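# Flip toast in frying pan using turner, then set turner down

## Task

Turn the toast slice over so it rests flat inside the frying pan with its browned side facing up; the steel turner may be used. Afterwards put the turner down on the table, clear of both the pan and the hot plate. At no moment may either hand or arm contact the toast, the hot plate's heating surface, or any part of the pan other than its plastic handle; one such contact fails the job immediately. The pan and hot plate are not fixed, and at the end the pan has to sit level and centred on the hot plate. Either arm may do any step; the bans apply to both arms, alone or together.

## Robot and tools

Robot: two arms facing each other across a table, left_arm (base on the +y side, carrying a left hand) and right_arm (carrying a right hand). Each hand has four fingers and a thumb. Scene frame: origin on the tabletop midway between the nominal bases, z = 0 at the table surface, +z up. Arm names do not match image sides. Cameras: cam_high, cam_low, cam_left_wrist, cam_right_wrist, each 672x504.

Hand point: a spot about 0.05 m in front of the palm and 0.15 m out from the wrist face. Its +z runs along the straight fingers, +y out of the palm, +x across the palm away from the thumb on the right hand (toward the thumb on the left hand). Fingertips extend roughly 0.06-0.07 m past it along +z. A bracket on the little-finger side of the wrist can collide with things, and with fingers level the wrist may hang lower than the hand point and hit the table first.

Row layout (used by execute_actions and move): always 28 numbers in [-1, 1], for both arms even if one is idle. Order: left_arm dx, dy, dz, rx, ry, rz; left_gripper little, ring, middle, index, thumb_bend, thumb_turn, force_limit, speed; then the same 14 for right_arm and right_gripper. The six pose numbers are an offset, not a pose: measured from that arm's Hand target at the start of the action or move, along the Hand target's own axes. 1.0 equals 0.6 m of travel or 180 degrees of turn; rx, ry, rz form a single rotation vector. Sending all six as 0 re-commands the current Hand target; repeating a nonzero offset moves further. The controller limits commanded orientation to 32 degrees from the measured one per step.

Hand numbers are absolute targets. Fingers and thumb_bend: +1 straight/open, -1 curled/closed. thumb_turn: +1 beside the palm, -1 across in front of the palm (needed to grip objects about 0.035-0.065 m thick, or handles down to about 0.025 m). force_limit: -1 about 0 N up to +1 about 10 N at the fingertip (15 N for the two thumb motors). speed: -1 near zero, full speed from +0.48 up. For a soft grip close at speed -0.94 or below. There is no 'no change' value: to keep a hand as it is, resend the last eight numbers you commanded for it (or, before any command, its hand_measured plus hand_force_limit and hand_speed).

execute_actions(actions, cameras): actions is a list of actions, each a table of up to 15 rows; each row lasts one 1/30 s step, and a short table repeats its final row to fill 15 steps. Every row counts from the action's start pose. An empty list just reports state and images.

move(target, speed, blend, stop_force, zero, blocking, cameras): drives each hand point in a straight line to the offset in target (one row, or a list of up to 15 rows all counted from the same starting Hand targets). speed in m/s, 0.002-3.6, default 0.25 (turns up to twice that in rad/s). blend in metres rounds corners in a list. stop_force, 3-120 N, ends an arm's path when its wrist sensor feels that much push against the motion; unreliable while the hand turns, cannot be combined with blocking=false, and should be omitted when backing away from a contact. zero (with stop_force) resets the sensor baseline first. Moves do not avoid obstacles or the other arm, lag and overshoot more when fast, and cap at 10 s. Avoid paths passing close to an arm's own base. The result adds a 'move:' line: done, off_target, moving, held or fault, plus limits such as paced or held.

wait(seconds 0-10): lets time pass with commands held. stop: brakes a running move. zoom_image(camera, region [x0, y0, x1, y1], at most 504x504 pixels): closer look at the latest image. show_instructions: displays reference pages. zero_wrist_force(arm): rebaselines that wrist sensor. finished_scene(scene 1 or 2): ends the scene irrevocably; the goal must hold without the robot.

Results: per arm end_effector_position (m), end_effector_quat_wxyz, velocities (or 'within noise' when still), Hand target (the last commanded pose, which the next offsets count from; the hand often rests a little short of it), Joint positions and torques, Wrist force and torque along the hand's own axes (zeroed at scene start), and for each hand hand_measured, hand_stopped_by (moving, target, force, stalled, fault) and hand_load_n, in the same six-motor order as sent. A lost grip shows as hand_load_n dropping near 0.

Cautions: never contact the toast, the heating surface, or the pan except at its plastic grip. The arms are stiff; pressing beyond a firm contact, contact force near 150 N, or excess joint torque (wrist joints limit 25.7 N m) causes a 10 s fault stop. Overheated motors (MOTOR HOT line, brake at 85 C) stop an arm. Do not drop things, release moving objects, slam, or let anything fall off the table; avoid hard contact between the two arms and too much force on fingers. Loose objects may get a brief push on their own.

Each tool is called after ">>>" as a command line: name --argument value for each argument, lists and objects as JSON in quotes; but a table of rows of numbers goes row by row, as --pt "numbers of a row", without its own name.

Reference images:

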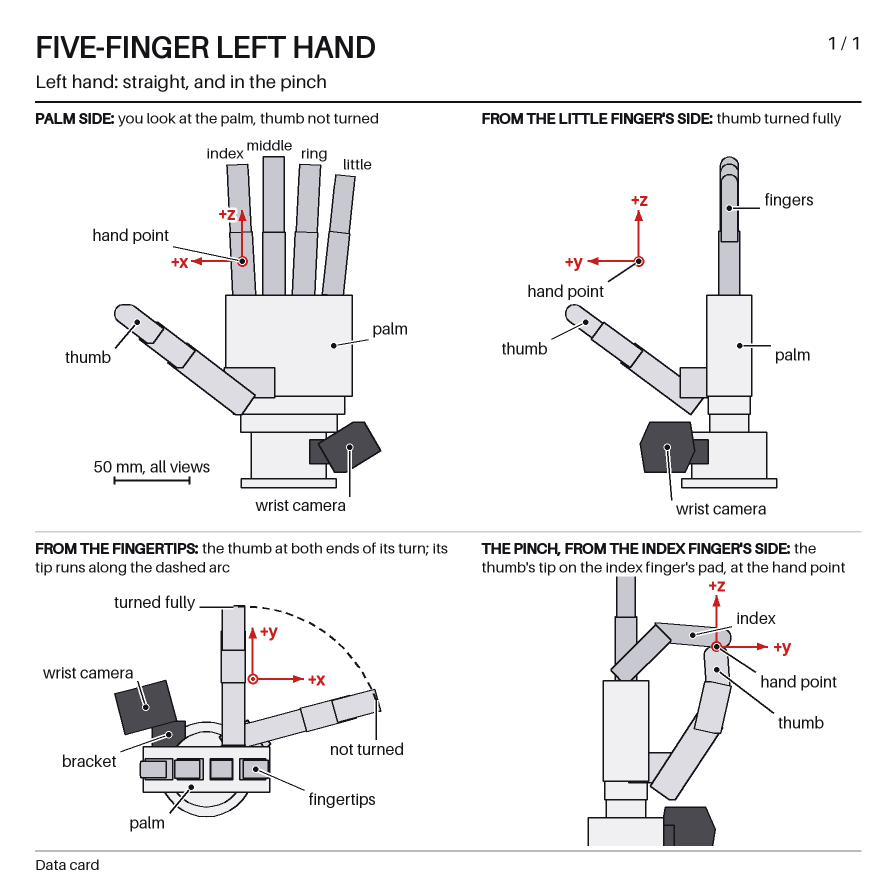

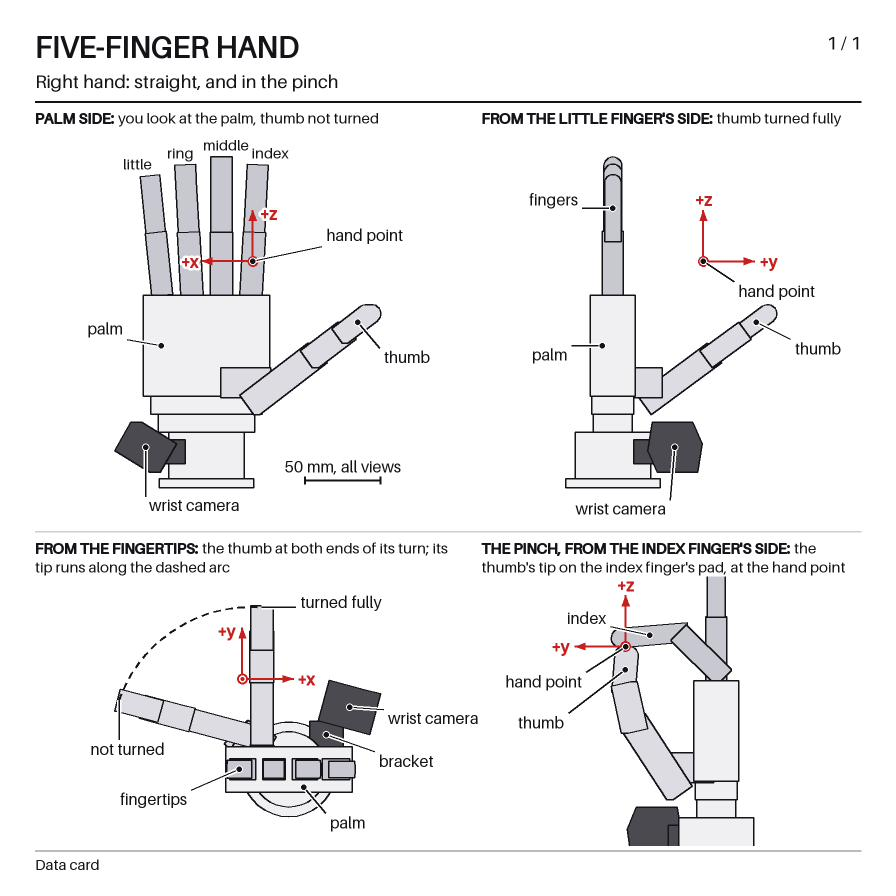

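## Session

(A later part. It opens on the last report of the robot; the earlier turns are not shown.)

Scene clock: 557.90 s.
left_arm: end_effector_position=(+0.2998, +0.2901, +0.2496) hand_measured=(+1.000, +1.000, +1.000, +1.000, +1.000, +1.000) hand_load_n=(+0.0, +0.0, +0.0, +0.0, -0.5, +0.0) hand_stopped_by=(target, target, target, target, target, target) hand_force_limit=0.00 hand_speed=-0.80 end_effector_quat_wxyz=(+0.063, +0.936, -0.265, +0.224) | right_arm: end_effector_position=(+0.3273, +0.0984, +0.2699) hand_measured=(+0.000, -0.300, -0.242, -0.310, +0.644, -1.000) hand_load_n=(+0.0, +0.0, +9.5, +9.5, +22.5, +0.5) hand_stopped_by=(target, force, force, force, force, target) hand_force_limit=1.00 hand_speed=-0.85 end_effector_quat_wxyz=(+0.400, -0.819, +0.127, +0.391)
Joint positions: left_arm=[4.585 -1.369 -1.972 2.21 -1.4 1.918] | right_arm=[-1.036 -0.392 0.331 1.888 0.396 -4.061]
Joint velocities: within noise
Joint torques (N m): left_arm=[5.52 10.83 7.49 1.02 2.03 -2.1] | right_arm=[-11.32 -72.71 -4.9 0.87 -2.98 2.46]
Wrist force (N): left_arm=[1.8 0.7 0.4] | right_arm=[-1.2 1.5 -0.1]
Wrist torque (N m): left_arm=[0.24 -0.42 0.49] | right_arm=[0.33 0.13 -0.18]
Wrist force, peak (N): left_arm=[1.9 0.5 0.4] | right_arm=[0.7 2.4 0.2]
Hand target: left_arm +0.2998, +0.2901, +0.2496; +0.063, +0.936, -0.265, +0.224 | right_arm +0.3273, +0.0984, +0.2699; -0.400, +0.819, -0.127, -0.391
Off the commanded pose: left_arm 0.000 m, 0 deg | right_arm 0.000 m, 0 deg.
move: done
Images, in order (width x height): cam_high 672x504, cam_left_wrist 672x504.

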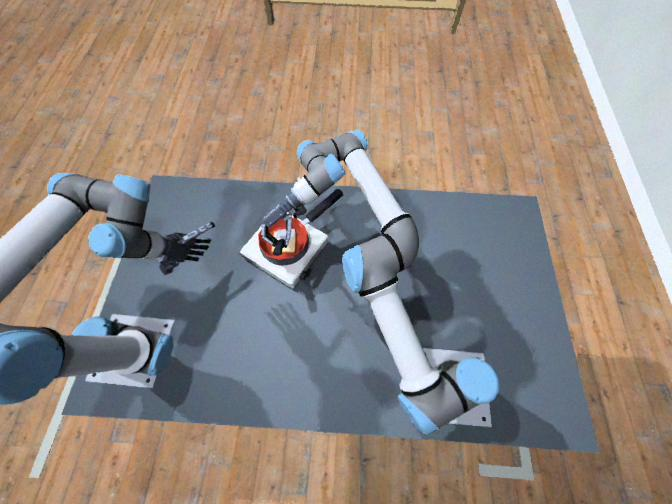

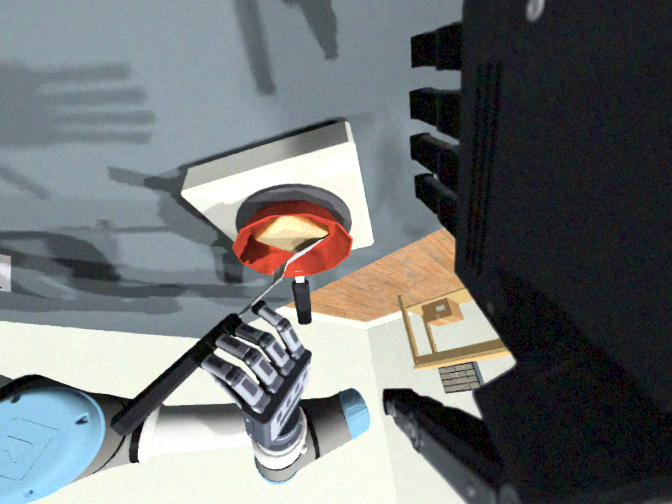

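>>> move --target '[0,0,0,0,0,0,1,1,1,1,1,1,0,-0.8,-0.0219,0.0209,0.0141,0,0,0,0,-0.7,-0.75,-0.75,0.15,-1,1,-0.85]' --speed 0.04 --stop_force 10 --cameras '["cam_left_wrist","cam_high"]'

>>> zoom_image --camera "cam_left_wrist" --region '[220, 190, 360, 290]'

>>> zoom_image --camera "cam_high" --region '[235, 200, 335, 290]'

Scene clock: 562.87 s.
left_arm: end_effector_position=(+0.2998, +0.2901, +0.2496) hand_measured=(+1.000, +1.000, +1.000, +1.000, +1.000, +1.000) hand_load_n=(+0.0, +0.0, +0.0, +0.0, +0.0, +0.0) hand_stopped_by=(target, target, target, target, target, target) hand_force_limit=0.00 hand_speed=-0.80 end_effector_quat_wxyz=(+0.063, +0.936, -0.265, +0.224) | right_arm: end_effector_position=(+0.3075, +0.0953, +0.2696) hand_measured=(+0.000, -0.300, -0.242, -0.310, +0.644, -1.000) hand_load_n=(+0.0, -0.5, +9.0, +9.5, +23.0, +0.0) hand_stopped_by=(target, force, force, force, force, target) hand_force_limit=1.00 hand_speed=-0.85 end_effector_quat_wxyz=(+0.400, -0.819, +0.127, +0.391)
Joint positions: left_arm=[4.585 -1.369 -1.972 2.21 -1.4 1.918] | right_arm=[-1.025 -0.488 0.516 1.775 0.394 -4.035]
Joint velocities: within noise
Joint torques (N m): left_arm=[5.37 9.72 7.83 0.84 2.07 -2.38] | right_arm=[4.73 -71.47 -4.98 1.07 -3.15 2.56]
Wrist force (N): left_arm=[1.8 0.5 0.3] | right_arm=[0.4 1.5 -0.2]
Wrist torque (N m): left_arm=[0.23 -0.41 0.50] | right_arm=[0.36 0.10 -0.23]
Wrist force, peak (N): left_arm=[1.9 0.5 0.4] | right_arm=[-1.2 1.9 -0.2]
Hand target: left_arm +0.2998, +0.2901, +0.2496; +0.063, +0.936, -0.265, +0.224 | right_arm +0.3075, +0.0953, +0.2696; -0.400, +0.819, -0.127, -0.391
Off the commanded pose: left_arm 0.000 m, 0 deg | right_arm 0.000 m, 0 deg.
move: done
Images, in order (width x height): cam_high 672x504, cam_left_wrist 672x504.

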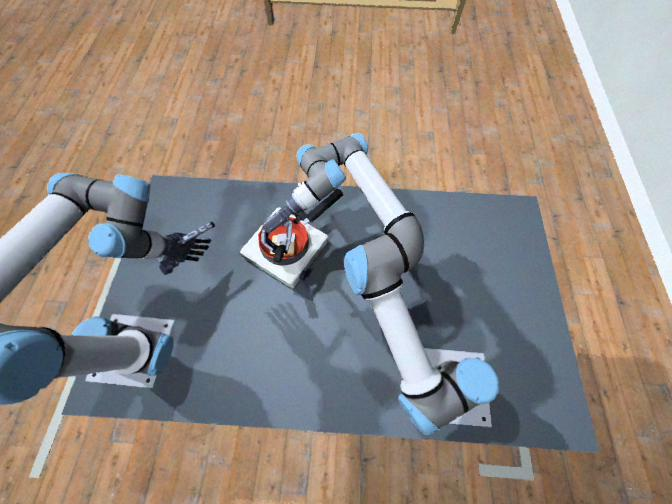

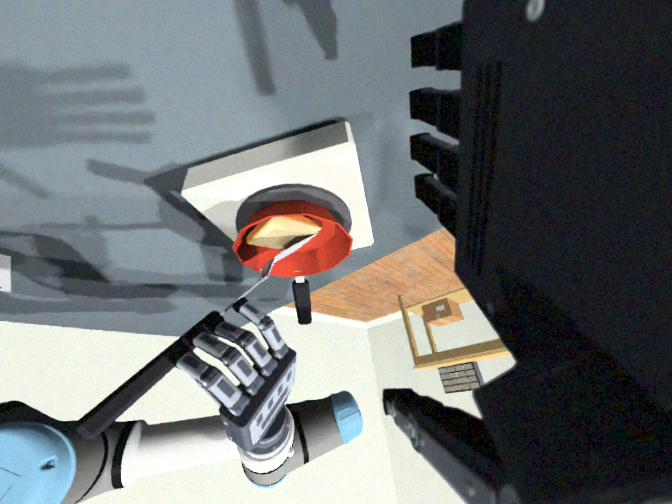

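Scaled by 3.600.

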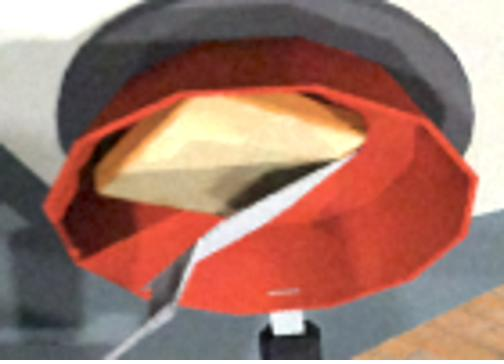

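Scaled by 5.040.

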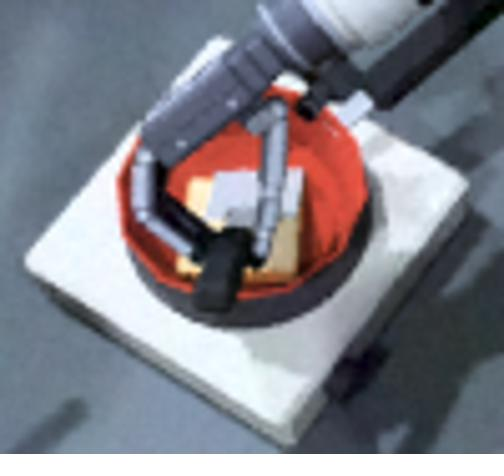

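>>> move --target '[0,0,0,0,0,0,1,1,1,1,1,1,0,-0.8,-0.0219,0.0209,0.0141,0,0,0,0,-0.7,-0.75,-0.75,0.15,-1,1,-0.85]' --speed 0.04 --stop_force 12 --cameras '["cam_left_wrist","cam_high"]'

>>> zoom_image --camera "cam_left_wrist" --region '[220, 190, 360, 290]'

>>> zoom_image --camera "cam_high" --region '[235, 200, 335, 290]'

Scene clock: 568.83 s.
left_arm: end_effector_position=(+0.2998, +0.2901, +0.2496) hand_measured=(+1.000, +1.000, +1.000, +1.000, +1.000, +1.000) hand_load_n=(+0.0, +0.0, +0.0, +0.0, -0.5, +0.0) hand_stopped_by=(target, target, target, target, target, target) hand_force_limit=0.00 hand_speed=-0.80 end_effector_quat_wxyz=(+0.063, +0.936, -0.265, +0.224) | right_arm: end_effector_position=(+0.2877, +0.0922, +0.2692) hand_measured=(+0.000, -0.300, -0.242, -0.310, +0.644, -1.000) hand_load_n=(+0.0, -0.5, +9.5, +10.0, +22.5, +0.5) hand_stopped_by=(target, force, force, force, force, target) hand_force_limit=1.00 hand_speed=-0.85 end_effector_quat_wxyz=(+0.400, -0.819, +0.127, +0.391)
Joint positions: left_arm=[4.585 -1.369 -1.972 2.21 -1.4 1.918] | right_arm=[-1.014 -0.559 0.649 1.687 0.391 -4.006]
Joint velocities: within noise
Joint torques (N m): left_arm=[4.78 9.93 8.29 0.79 1.95 -2.17] | right_arm=[8.73 -69.93 -5.11 1.1 -3.2 2.52]
Wrist force (N): left_arm=[1.7 0.4 0.3] | right_arm=[0.3 1.5 -0.4]
Wrist torque (N m): left_arm=[0.22 -0.40 0.49] | right_arm=[0.33 0.11 -0.21]
Wrist force, peak (N): left_arm=[2.0 0.6 0.1] | right_arm=[0.2 2.1 0.0]
Hand target: left_arm +0.2998, +0.2901, +0.2496; +0.063, +0.936, -0.265, +0.224 | right_arm +0.2877, +0.0922, +0.2692; -0.400, +0.819, -0.127, -0.391
Off the commanded pose: left_arm 0.000 m, 0 deg | right_arm 0.000 m, 0 deg.
move: done
Images, in order (width x height): cam_high 672x504, cam_left_wrist 672x504.

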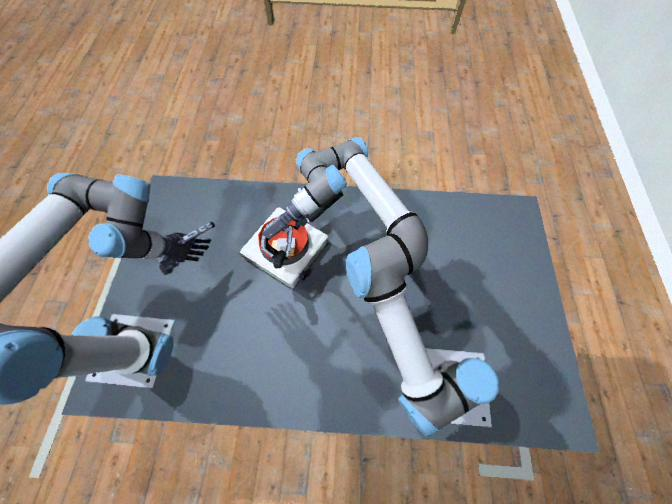

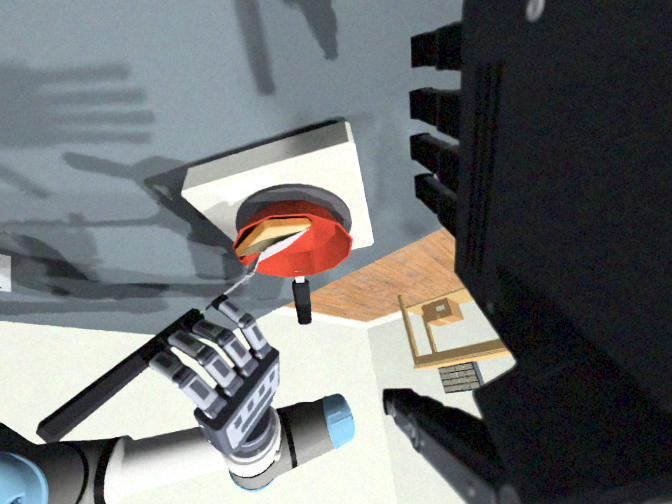

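Scaled by 3.600.

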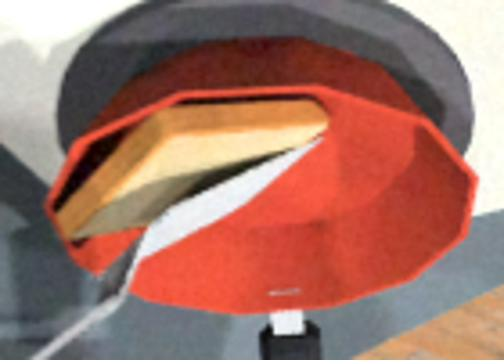

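Scaled by 5.040.

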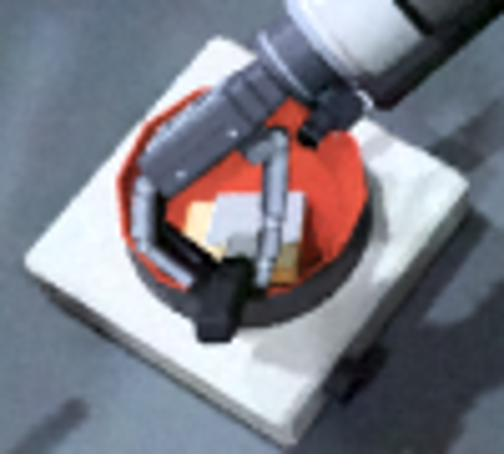

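>>> move --target '[0,0,0,0,0,0,1,1,1,1,1,1,0,-0.8,-0.0117,-0.0209,-0.0141,0,-0.0186,0.0276,0,-0.7,-0.75,-0.75,0.15,-1,1,-0.85]' --speed 0.04 --stop_force 12 --cameras '["cam_left_wrist","cam_high"]'

>>> zoom_image --camera "cam_left_wrist" --region '[220, 190, 360, 290]'

>>> zoom_image --camera "cam_high" --region '[235, 200, 335, 290]'

Scene clock: 576.20 s.
left_arm: end_effector_position=(+0.2998, +0.2901, +0.2496) hand_measured=(+1.000, +1.000, +1.000, +1.000, +1.000, +1.000) hand_load_n=(+0.0, +0.0, +0.0, +0.0, +0.0, +0.0) hand_stopped_by=(target, target, target, target, target, target) hand_force_limit=0.00 hand_speed=-0.80 end_effector_quat_wxyz=(+0.063, +0.936, -0.265, +0.224) | right_arm: end_effector_position=(+0.2942, +0.0932, +0.2845) hand_measured=(+0.000, -0.300, -0.242, -0.310, +0.644, -1.000) hand_load_n=(+0.0, -0.5, +9.5, +10.0, +22.5, +1.0) hand_stopped_by=(target, force, force, force, force, target) hand_force_limit=1.00 hand_speed=-0.85 end_effector_quat_wxyz=(+0.386, -0.801, +0.151, +0.432)
Joint positions: left_arm=[4.585 -1.369 -1.972 2.21 -1.4 1.918] | right_arm=[-1.023 -0.513 0.601 1.836 0.357 -4.06]
Joint velocities: within noise
Joint torques (N m): left_arm=[4.07 9.58 7.73 0.7 1.84 -2.18] | right_arm=[-10.88 -45.46 -33.54 4.4 -3.14 -2.67]
Wrist force (N): left_arm=[1.6 0.8 0.2] | right_arm=[0.1 1.9 -0.5]
Wrist torque (N m): left_arm=[0.27 -0.39 0.47] | right_arm=[0.37 0.14 -0.18]
Wrist force, peak (N): left_arm=[1.8 0.7 0.5] | right_arm=[0.1 1.9 -0.5]
Hand target: left_arm +0.2998, +0.2901, +0.2496; +0.063, +0.936, -0.265, +0.224 | right_arm +0.2942, +0.0932, +0.2845; -0.386, +0.801, -0.151, -0.432
Off the commanded pose: left_arm 0.000 m, 0 deg | right_arm 0.000 m, 0 deg.
move: done
Images, in order (width x height): cam_high 672x504, cam_left_wrist 672x504.

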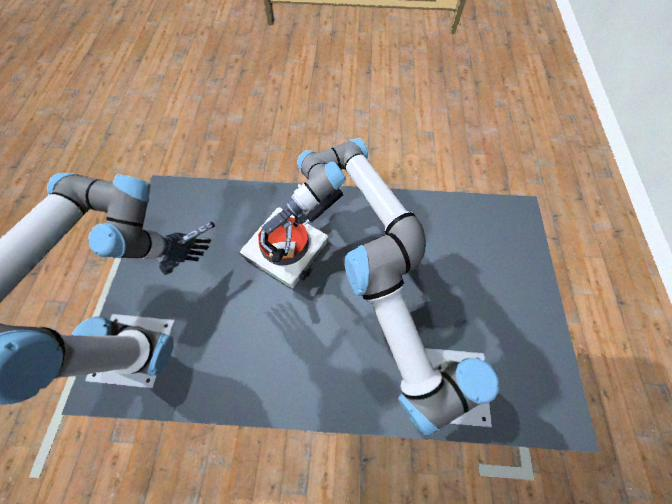

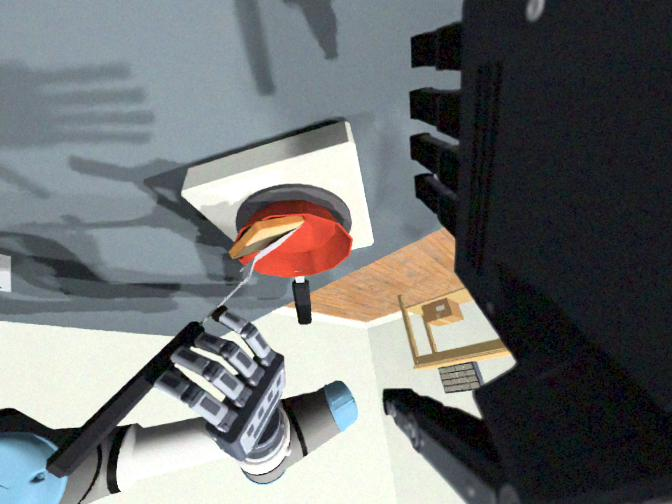

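Scaled by 3.600.

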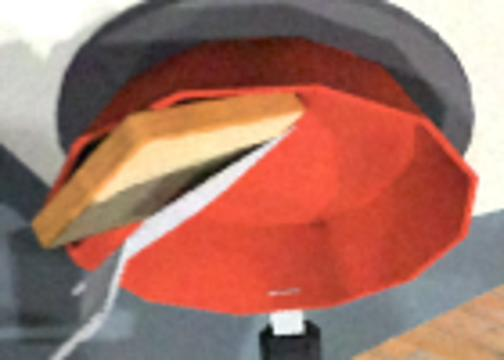

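Scaled by 5.040.

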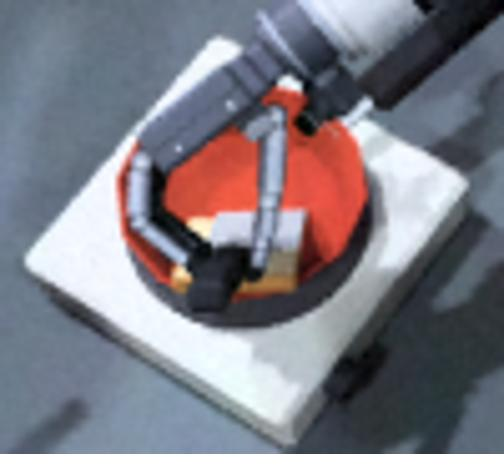

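>>> move --target '[0,0,0,0,0,0,1,1,1,1,1,1,0,-0.8,-0.0118,0.0134,0.0090,0,0,0,0,-0.7,-0.75,-0.75,0.15,-1,1,-0.85]' --speed 0.04 --stop_force 12 --cameras '["cam_left_wrist","cam_low"]'

>>> zoom_image --camera "cam_left_wrist" --region '[220, 190, 360, 290]'

>>> zoom_image --camera "cam_low" --region '[320, 170, 450, 260]'

Scene clock: 580.27 s.
left_arm: end_effector_position=(+0.2998, +0.2901, +0.2496) hand_measured=(+1.000, +1.000, +1.000, +1.000, +1.000, +1.000) hand_load_n=(+0.0, +0.0, +0.0, +0.0, +0.0, +0.0) hand_stopped_by=(target, target, target, target, target, target) hand_force_limit=0.00 hand_speed=-0.80 end_effector_quat_wxyz=(+0.063, +0.936, -0.265, +0.224) | right_arm: end_effector_position=(+0.2824, +0.0913, +0.2846) hand_measured=(+0.000, -0.300, -0.242, -0.310, +0.644, -1.000) hand_load_n=(+0.0, -1.0, +9.5, +10.0, +22.5, +0.5) hand_stopped_by=(target, force, force, force, force, target) hand_force_limit=1.00 hand_speed=-0.85 end_effector_quat_wxyz=(+0.386, -0.801, +0.151, +0.432)
Joint positions: left_arm=[4.585 -1.369 -1.972 2.21 -1.4 1.918] | right_arm=[-1.017 -0.552 0.672 1.787 0.355 -4.042]
Joint velocities: within noise
Joint torques (N m): left_arm=[5.48 10.34 9.23 0.94 1.78 -2.07] | right_arm=[8.98 -69.91 -4.69 0.96 -3.09 2.53]
Wrist force (N): left_arm=[1.5 0.9 0.1] | right_arm=[0.0 1.6 -0.4]
Wrist torque (N m): left_arm=[0.29 -0.39 0.47] | right_arm=[0.36 0.16 -0.22]
Wrist force, peak (N): left_arm=[1.7 1.0 0.2] | right_arm=[-0.2 1.8 -0.6]
Hand target: left_arm +0.2998, +0.2901, +0.2496; +0.063, +0.936, -0.265, +0.224 | right_arm +0.2824, +0.0913, +0.2846; -0.386, +0.801, -0.151, -0.432
Off the commanded pose: left_arm 0.000 m, 0 deg | right_arm 0.000 m, 0 deg.
move: done
Images, in order (width x height): cam_low 672x504, cam_left_wrist 672x504.

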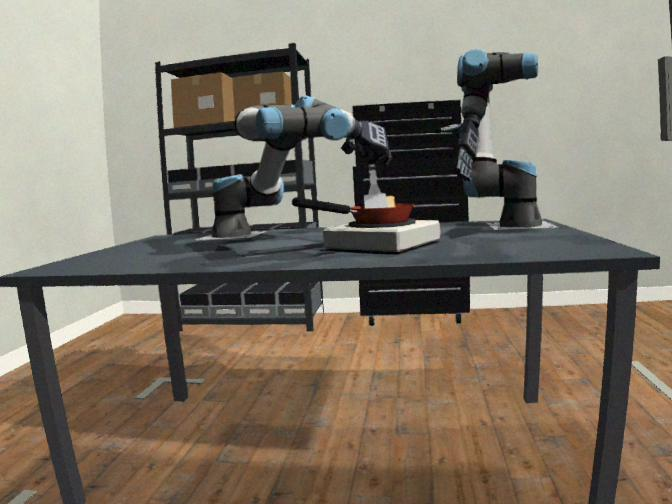

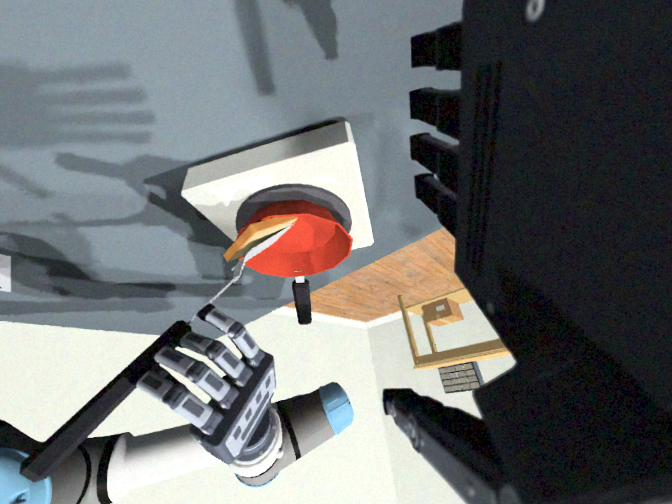

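Scaled by 3.600.

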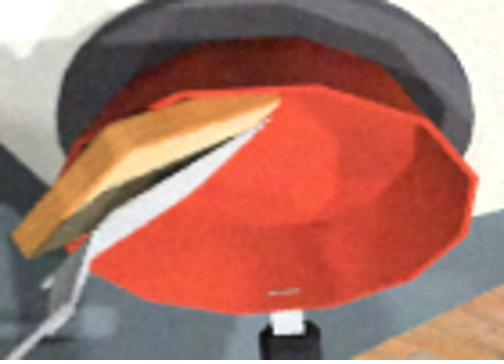

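Scaled by 3.877.

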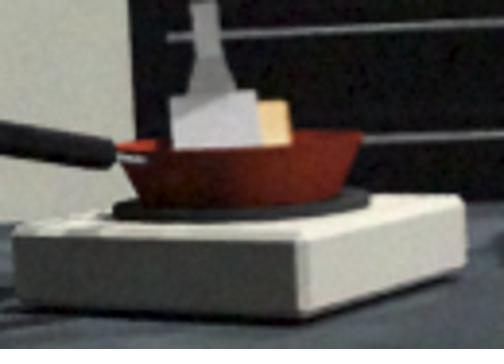

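>>> move --target '[0,0,0,0,0,0,1,1,1,1,1,1,0,-0.8,-0.0075,-0.0319,-0.0215,0,-0.0248,0.0368,0,-0.7,-0.75,-0.75,0.15,-1,1,-0.85]' --speed 0.04 --stop_force 12 --cameras '["cam_left_wrist","cam_low","cam_high"]'

>>> zoom_image --camera "cam_left_wrist" --region '[200, 190, 340, 290]'

>>> zoom_image --camera "cam_high" --region '[235, 200, 335, 290]'

>>> zoom_image --camera "cam_low" --region '[320, 170, 450, 260]'

Scene clock: 597.13 s.
left_arm: end_effector_position=(+0.2998, +0.2901, +0.2496) hand_measured=(+1.000, +1.000, +1.000, +1.000, +1.000, +1.000) hand_load_n=(+0.0, +0.0, +0.0, +0.0, +0.0, +0.0) hand_stopped_by=(target, target, target, target, target, target) hand_force_limit=0.00 hand_speed=-0.80 end_effector_quat_wxyz=(+0.063, +0.936, -0.265, +0.224) | right_arm: end_effector_position=(+0.2982, +0.0938, +0.3018) hand_measured=(+0.000, -0.300, -0.242, -0.310, +0.644, -1.000) hand_load_n=(+0.0, -0.5, +9.5, +10.0, +22.5, +1.0) hand_stopped_by=(target, force, force, force, force, target) hand_force_limit=1.00 hand_speed=-0.85 end_effector_quat_wxyz=(+0.366, -0.773, +0.182, +0.484)
Joint positions: left_arm=[4.585 -1.369 -1.972 2.21 -1.4 1.918] | right_arm=[-1.031 -0.489 0.621 2.005 0.316 -4.148]
Joint velocities: within noise
Joint torques (N m): left_arm=[3.9 9.67 8.39 0.9 1.81 -2.3] | right_arm=[-10.89 -46.31 -33.26 4.23 -3.05 -2.68]
Wrist force (N): left_arm=[1.5 0.7 0.1] | right_arm=[-0.2 1.9 -0.6]
Wrist torque (N m): left_arm=[0.26 -0.39 0.48] | right_arm=[0.37 0.18 -0.19]
Wrist force, peak (N): left_arm=[1.9 0.6 0.2] | right_arm=[0.1 2.0 -0.6]
Hand target: left_arm +0.2998, +0.2901, +0.2496; +0.063, +0.936, -0.265, +0.224 | right_arm +0.2982, +0.0938, +0.3018; -0.366, +0.773, -0.182, -0.484
Off the commanded pose: left_arm 0.000 m, 0 deg | right_arm 0.000 m, 0 deg.
move: done
Images, in order (width x height): cam_high 672x504, cam_low 672x504, cam_left_wrist 672x504.

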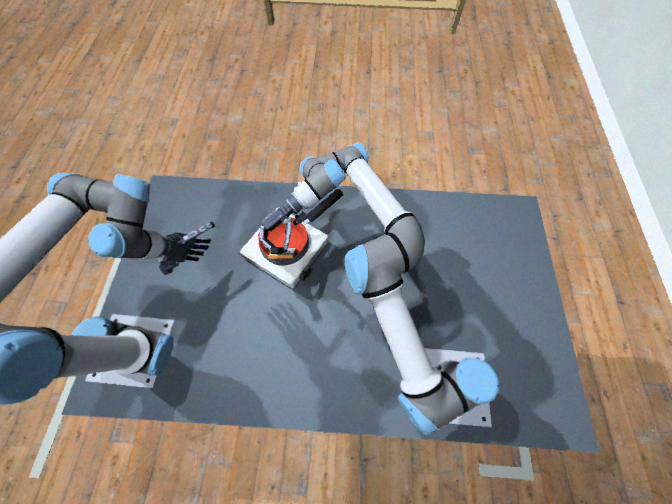

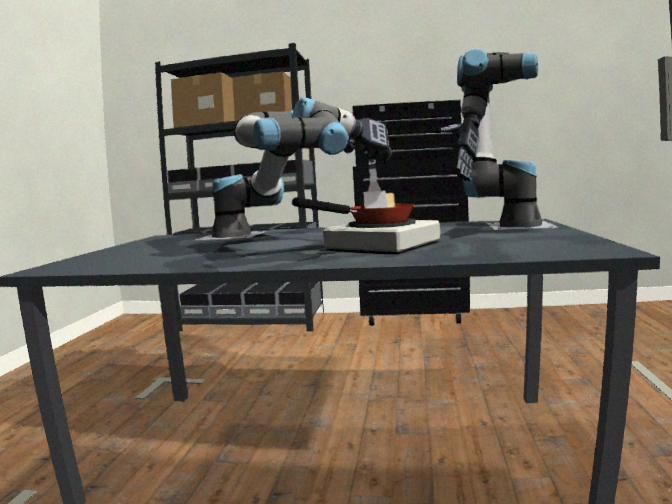

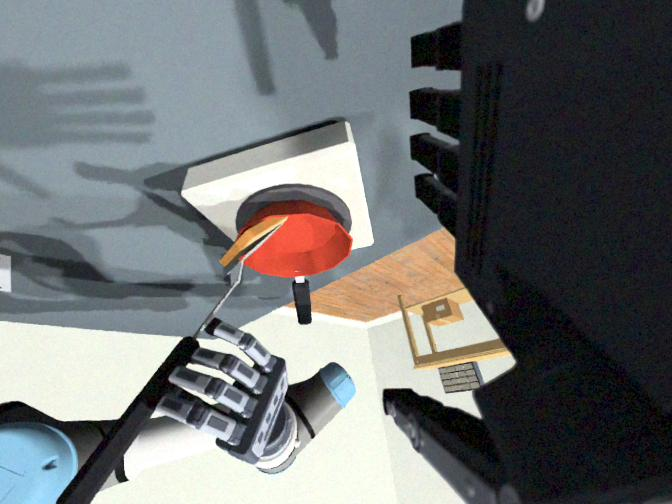

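Scaled by 3.600.

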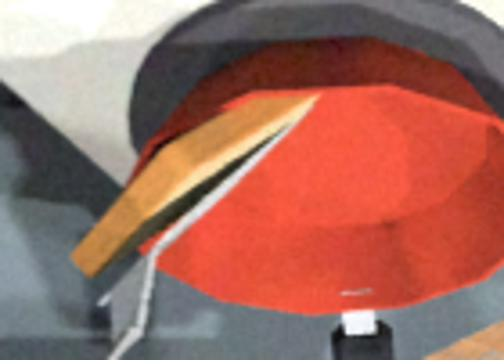

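Scaled by 5.040.

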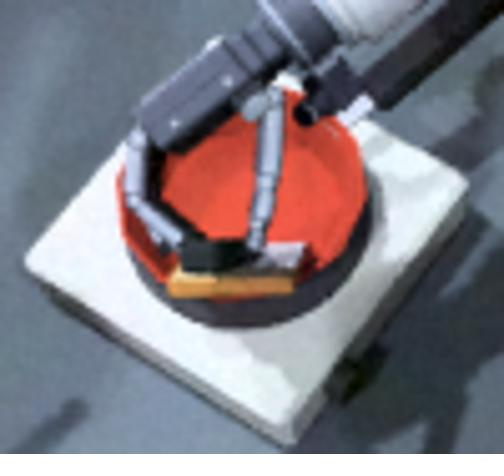

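Scaled by 3.877.

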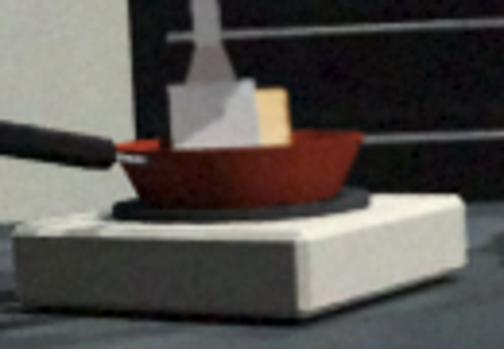

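>>> move --target '[0,0,0,0,0,0,1,1,1,1,1,1,0,-0.8,0.0094,-0.0146,-0.0099,0,0,0,0,-0.7,-0.75,-0.75,0.15,-1,1,-0.85]' --speed 0.03 --cameras '["cam_left_wrist"]'

>>> zoom_image --camera "cam_left_wrist" --region '[200, 190, 340, 290]'

Scene clock: 606.23 s.
left_arm: end_effector_position=(+0.2998, +0.2901, +0.2496) hand_measured=(+1.000, +1.000, +1.000, +1.000, +1.000, +1.000) hand_load_n=(+0.0, +0.0, +0.0, +0.0, +0.0, +0.0) hand_stopped_by=(target, target, target, target, target, target) hand_force_limit=0.00 hand_speed=-0.80 end_effector_quat_wxyz=(+0.063, +0.936, -0.265, +0.224) | right_arm: end_effector_position=(+0.3100, +0.0956, +0.3018) hand_measured=(+0.000, -0.300, -0.242, -0.310, +0.644, -1.000) hand_load_n=(+0.0, -1.0, +9.0, +10.5, +22.5, +3.0) hand_stopped_by=(target, force, force, force, force, target) hand_force_limit=1.00 hand_speed=-0.85 end_effector_quat_wxyz=(+0.366, -0.773, +0.182, +0.484)
Joint positions: left_arm=[4.585 -1.369 -1.972 2.21 -1.4 1.918] | right_arm=[-1.037 -0.448 0.544 2.057 0.319 -4.165]
Joint velocities: within noise
Joint torques (N m): left_arm=[3.48 9.1 7.96 0.54 1.56 -2.2] | right_arm=[-11.22 -46.77 -33.85 3.61 0.9 -2.94]
Wrist force (N): left_arm=[1.4 0.5 0.3] | right_arm=[-2.0 1.8 -0.2]
Wrist torque (N m): left_arm=[0.22 -0.36 0.48] | right_arm=[0.34 0.18 -0.06]
Wrist force, peak (N): left_arm=[1.8 0.8 0.3] | right_arm=[-4.0 1.7 0.0]
Hand target: left_arm +0.2998, +0.2901, +0.2496; +0.063, +0.936, -0.265, +0.224 | right_arm +0.3100, +0.0956, +0.3018; -0.366, +0.773, -0.182, -0.484
Off the commanded pose: left_arm 0.000 m, 0 deg | right_arm 0.000 m, 0 deg.
move: done
Images, in order (width x height): cam_left_wrist 672x504.

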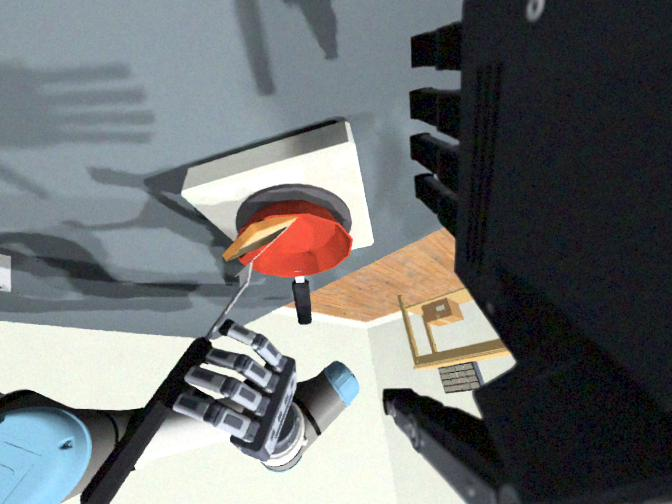

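Scaled by 3.600.

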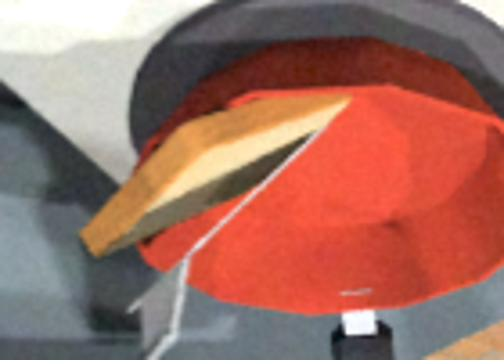

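>>> move --target '[0,0,0,0,0,0,1,1,1,1,1,1,0,-0.8,-0.0442,-0.0195,-0.0131,0,0,0,0,-0.7,-0.75,-0.75,0.15,-1,1,-0.85]' --speed 0.03 --cameras '["cam_left_wrist","cam_low","cam_high"]'

>>> zoom_image --camera "cam_left_wrist" --region '[200, 190, 340, 290]'

>>> zoom_image --camera "cam_high" --region '[235, 200, 335, 290]'

>>> zoom_image --camera "cam_low" --region '[320, 170, 450, 260]'

Scene clock: 611.70 s.
left_arm: end_effector_position=(+0.2998, +0.2901, +0.2496) hand_measured=(+1.000, +1.000, +1.000, +1.000, +1.000, +1.000) hand_load_n=(+0.0, +0.0, +0.0, +0.0, +0.0, +0.0) hand_stopped_by=(target, target, target, target, target, target) hand_force_limit=0.00 hand_speed=-0.80 end_effector_quat_wxyz=(+0.063, +0.936, -0.265, +0.224) | right_arm: end_effector_position=(+0.3100, +0.0956, +0.3319) hand_measured=(+0.000, -0.300, -0.242, -0.310, +0.644, -1.000) hand_load_n=(+0.0, +2.5, +9.0, +7.5, +23.0, +0.0) hand_stopped_by=(target, force, force, force, force, target) hand_force_limit=1.00 hand_speed=-0.85 end_effector_quat_wxyz=(+0.366, -0.773, +0.182, +0.484)
Joint positions: left_arm=[4.585 -1.369 -1.972 2.21 -1.4 1.918] | right_arm=[-1.037 -0.457 0.485 2.125 0.319 -4.164]
Joint velocities: within noise
Joint torques (N m): left_arm=[4.2 9.58 8.55 0.56 1.65 -2.29] | right_arm=[-5.49 -55.31 -33.85 4.52 -0.31 -2.27]
Wrist force (N): left_arm=[1.4 0.7 0.0] | right_arm=[0.6 2.1 0.0]
Wrist torque (N m): left_arm=[0.27 -0.36 0.46] | right_arm=[0.35 0.01 -0.08]
Wrist force, peak (N): left_arm=[1.8 0.8 0.0] | right_arm=[-2.6 1.7 -0.2]
Hand target: left_arm +0.2998, +0.2901, +0.2496; +0.063, +0.936, -0.265, +0.224 | right_arm +0.3100, +0.0956, +0.3318; -0.366, +0.773, -0.182, -0.484
Off the commanded pose: left_arm 0.000 m, 0 deg | right_arm 0.000 m, 0 deg.
move: done
Images, in order (width x height): cam_high 672x504, cam_low 672x504, cam_left_wrist 672x504.

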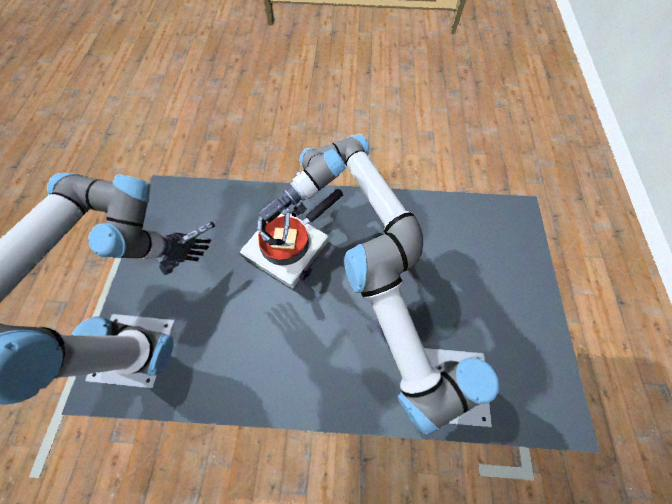

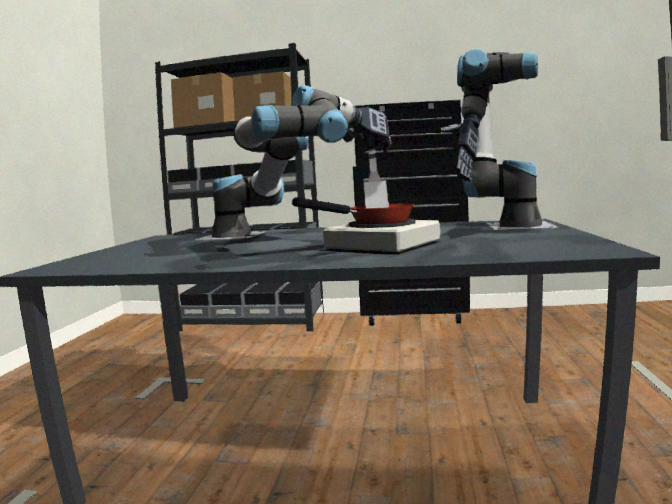

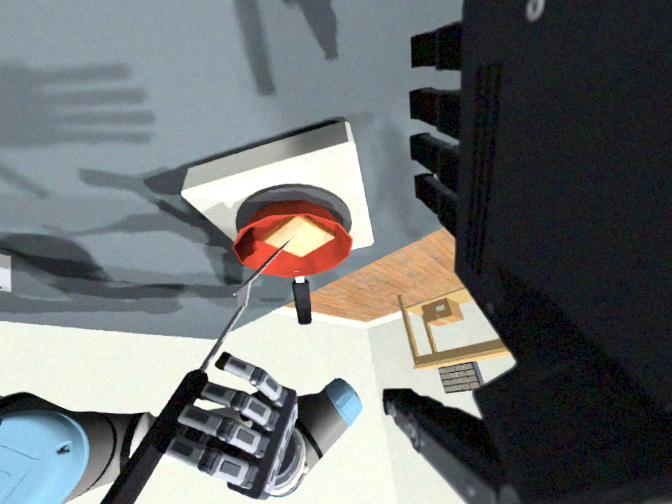

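Scaled by 3.600.

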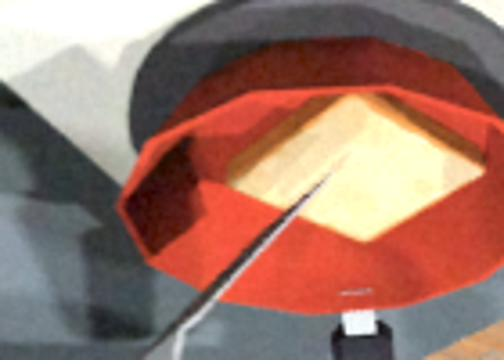

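Scaled by 5.040.

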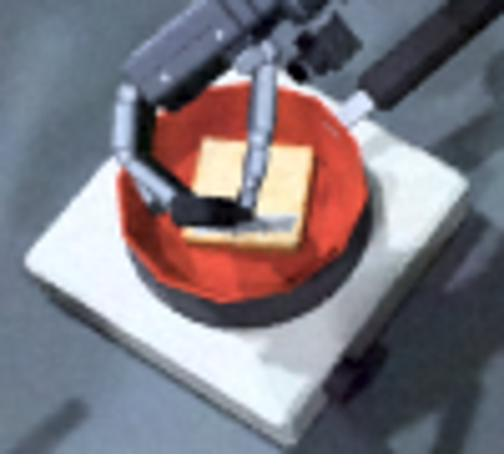

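Scaled by 3.877.

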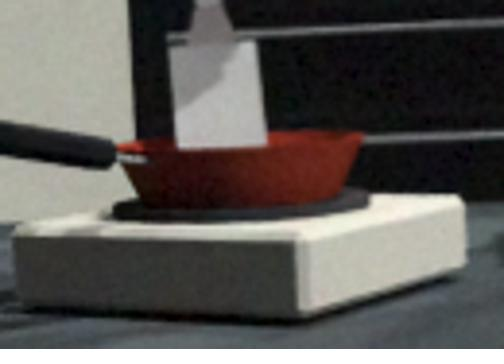

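>>> move --pt "0 0 0 0 0 0 1 1 1 1 1 1 0 -0.8 -0.0589 -0.0259 -0.0175 0 0 0 0 -0.7 -0.75 -0.75 0.15 -1 1 -0.85" --pt "0 0 0 0 0 0 1 1 1 1 1 1 0 -0.8 -0.0539 0.0197 0.0254 0 0.0248 -0.0368 0 -0.7 -0.75 -0.75 0.15 -1 1 -0.85" --speed 0.12 --cameras '[]'

>>> move --target '[0,0,0,0,0,0,1,1,1,1,1,1,0,-0.8,0.0838,0.0505,0.0340,0,0,0,0,-0.7,-0.75,-0.75,0.15,-1,1,-0.85]' --speed 0.03 --stop_force 3 --cameras '["cam_left_wrist","cam_high"]'

>>> zoom_image --camera "cam_left_wrist" --region '[220, 190, 360, 290]'

>>> zoom_image --camera "cam_high" --region '[235, 200, 335, 290]'

Scene clock: 646.47 s.
left_arm: end_effector_position=(+0.2998, +0.2901, +0.2496) hand_measured=(+1.000, +1.000, +1.000, +1.000, +1.000, +1.000) hand_load_n=(+0.0, +0.0, +0.0, +0.0, +0.0, +0.0) hand_stopped_by=(target, target, target, target, target, target) hand_force_limit=0.00 hand_speed=-0.80 end_effector_quat_wxyz=(+0.063, +0.936, -0.265, +0.224) | right_arm: end_effector_position=(+0.2781, +0.0967, +0.3517) hand_measured=(+0.000, -0.300, -0.242, -0.310, +0.644, -1.000) hand_load_n=(+0.0, +2.5, +9.0, +7.0, +23.0, +0.0) hand_stopped_by=(target, force, force, force, force, target) hand_force_limit=1.00 hand_speed=-0.85 end_effector_quat_wxyz=(+0.386, -0.801, +0.151, +0.432)
Joint positions: left_arm=[4.585 -1.369 -1.972 2.21 -1.4 1.918] | right_arm=[-1.007 -0.556 0.502 1.935 0.352 -4.014]
Joint velocities: within noise
Joint torques (N m): left_arm=[3.78 10.4 7 0.98 1.45 -2.23] | right_arm=[8.65 -70.25 -6.39 0.92 -2.84 2.66]
Wrist force (N): left_arm=[1.4 0.5 0.2] | right_arm=[0.6 2.3 0.0]
Wrist torque (N m): left_arm=[0.22 -0.37 0.48] | right_arm=[0.37 0.00 -0.06]
Wrist force, peak (N): left_arm=[1.9 0.7 0.4] | right_arm=[1.2 2.8 0.3]
Hand target: left_arm +0.2998, +0.2901, +0.2496; +0.063, +0.936, -0.265, +0.224 | right_arm +0.2781, +0.0967, +0.3517; -0.386, +0.801, -0.151, -0.432
Off the commanded pose: left_arm 0.000 m, 0 deg | right_arm 0.000 m, 0 deg.
move: done
No camera images: "cameras" was empty.

Scene clock: 649.43 s.
left_arm: end_effector_position=(+0.2998, +0.2901, +0.2496) hand_measured=(+1.000, +1.000, +1.000, +1.000, +1.000, +1.000) hand_load_n=(+0.0, +0.0, +0.0, +0.0, +0.0, +0.0) hand_stopped_by=(target, target, target, target, target, target) hand_force_limit=0.00 hand_speed=-0.80 end_effector_quat_wxyz=(+0.063, +0.936, -0.265, +0.224) | right_arm: end_effector_position=(+0.2781, +0.0968, +0.2896) hand_measured=(+0.000, -0.300, -0.242, -0.310, +0.644, -1.000) hand_load_n=(+0.0, -0.5, +8.0, +11.5, +23.0, +2.5) hand_stopped_by=(target, force, force, force, force, target) hand_force_limit=1.00 hand_speed=-0.85 end_effector_quat_wxyz=(+0.386, -0.801, +0.151, +0.432)
Joint positions: left_arm=[4.585 -1.369 -1.972 2.21 -1.4 1.918] | right_arm=[-1.006 -0.55 0.649 1.782 0.352 -4.013]
Joint velocities: within noise
Joint torques (N m): left_arm=[4.04 10.75 8.86 0.9 1.5 -1.86] | right_arm=[-6.14 -43.99 -9.34 2.11 -2.69 2.33]
Wrist force (N): left_arm=[1.6 0.2 0.2] | right_arm=[-1.9 1.1 -0.5]
Wrist torque (N m): left_arm=[0.19 -0.39 0.49] | right_arm=[0.34 0.21 -0.29]
Wrist force, peak (N): left_arm=[1.8 0.8 0.1] | right_arm=[0.6 2.7 0.2]
Hand target: left_arm +0.2998, +0.2901, +0.2496; +0.063, +0.936, -0.265, +0.224 | right_arm +0.2781, +0.0968, +0.2896; -0.386, +0.801, -0.151, -0.432
Off the commanded pose: left_arm 0.000 m, 0 deg | right_arm 0.000 m, 0 deg.
move: contact (right_arm)
Images, in order (width x height): cam_high 672x504, cam_left_wrist 672x504.

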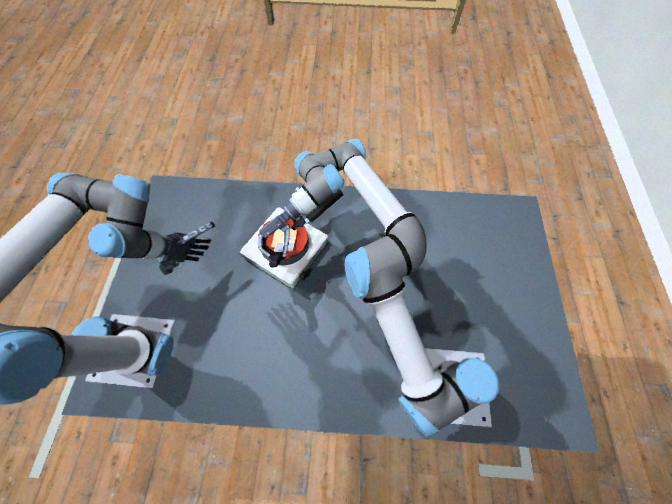

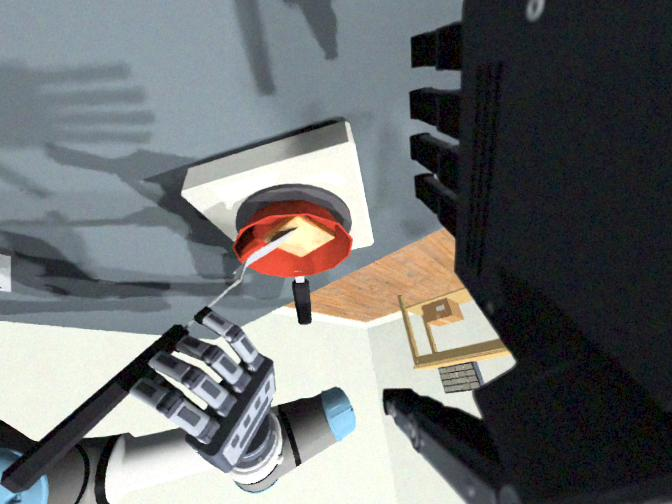

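Scaled by 3.600.

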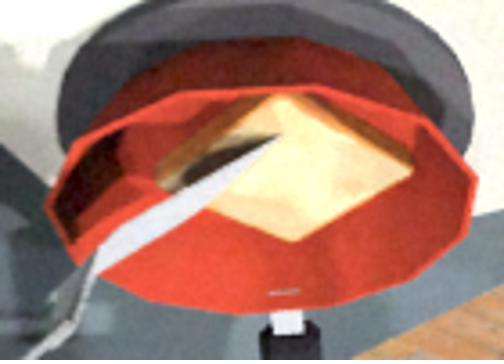

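Scaled by 5.040.

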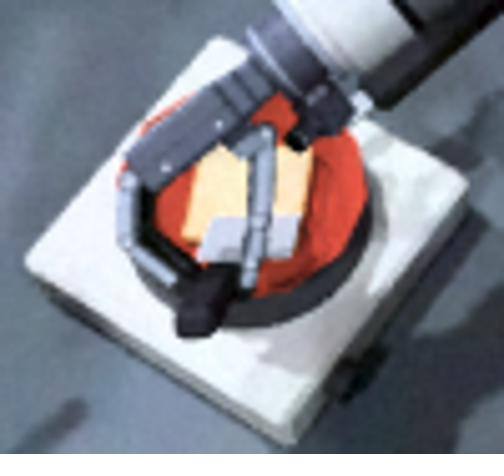

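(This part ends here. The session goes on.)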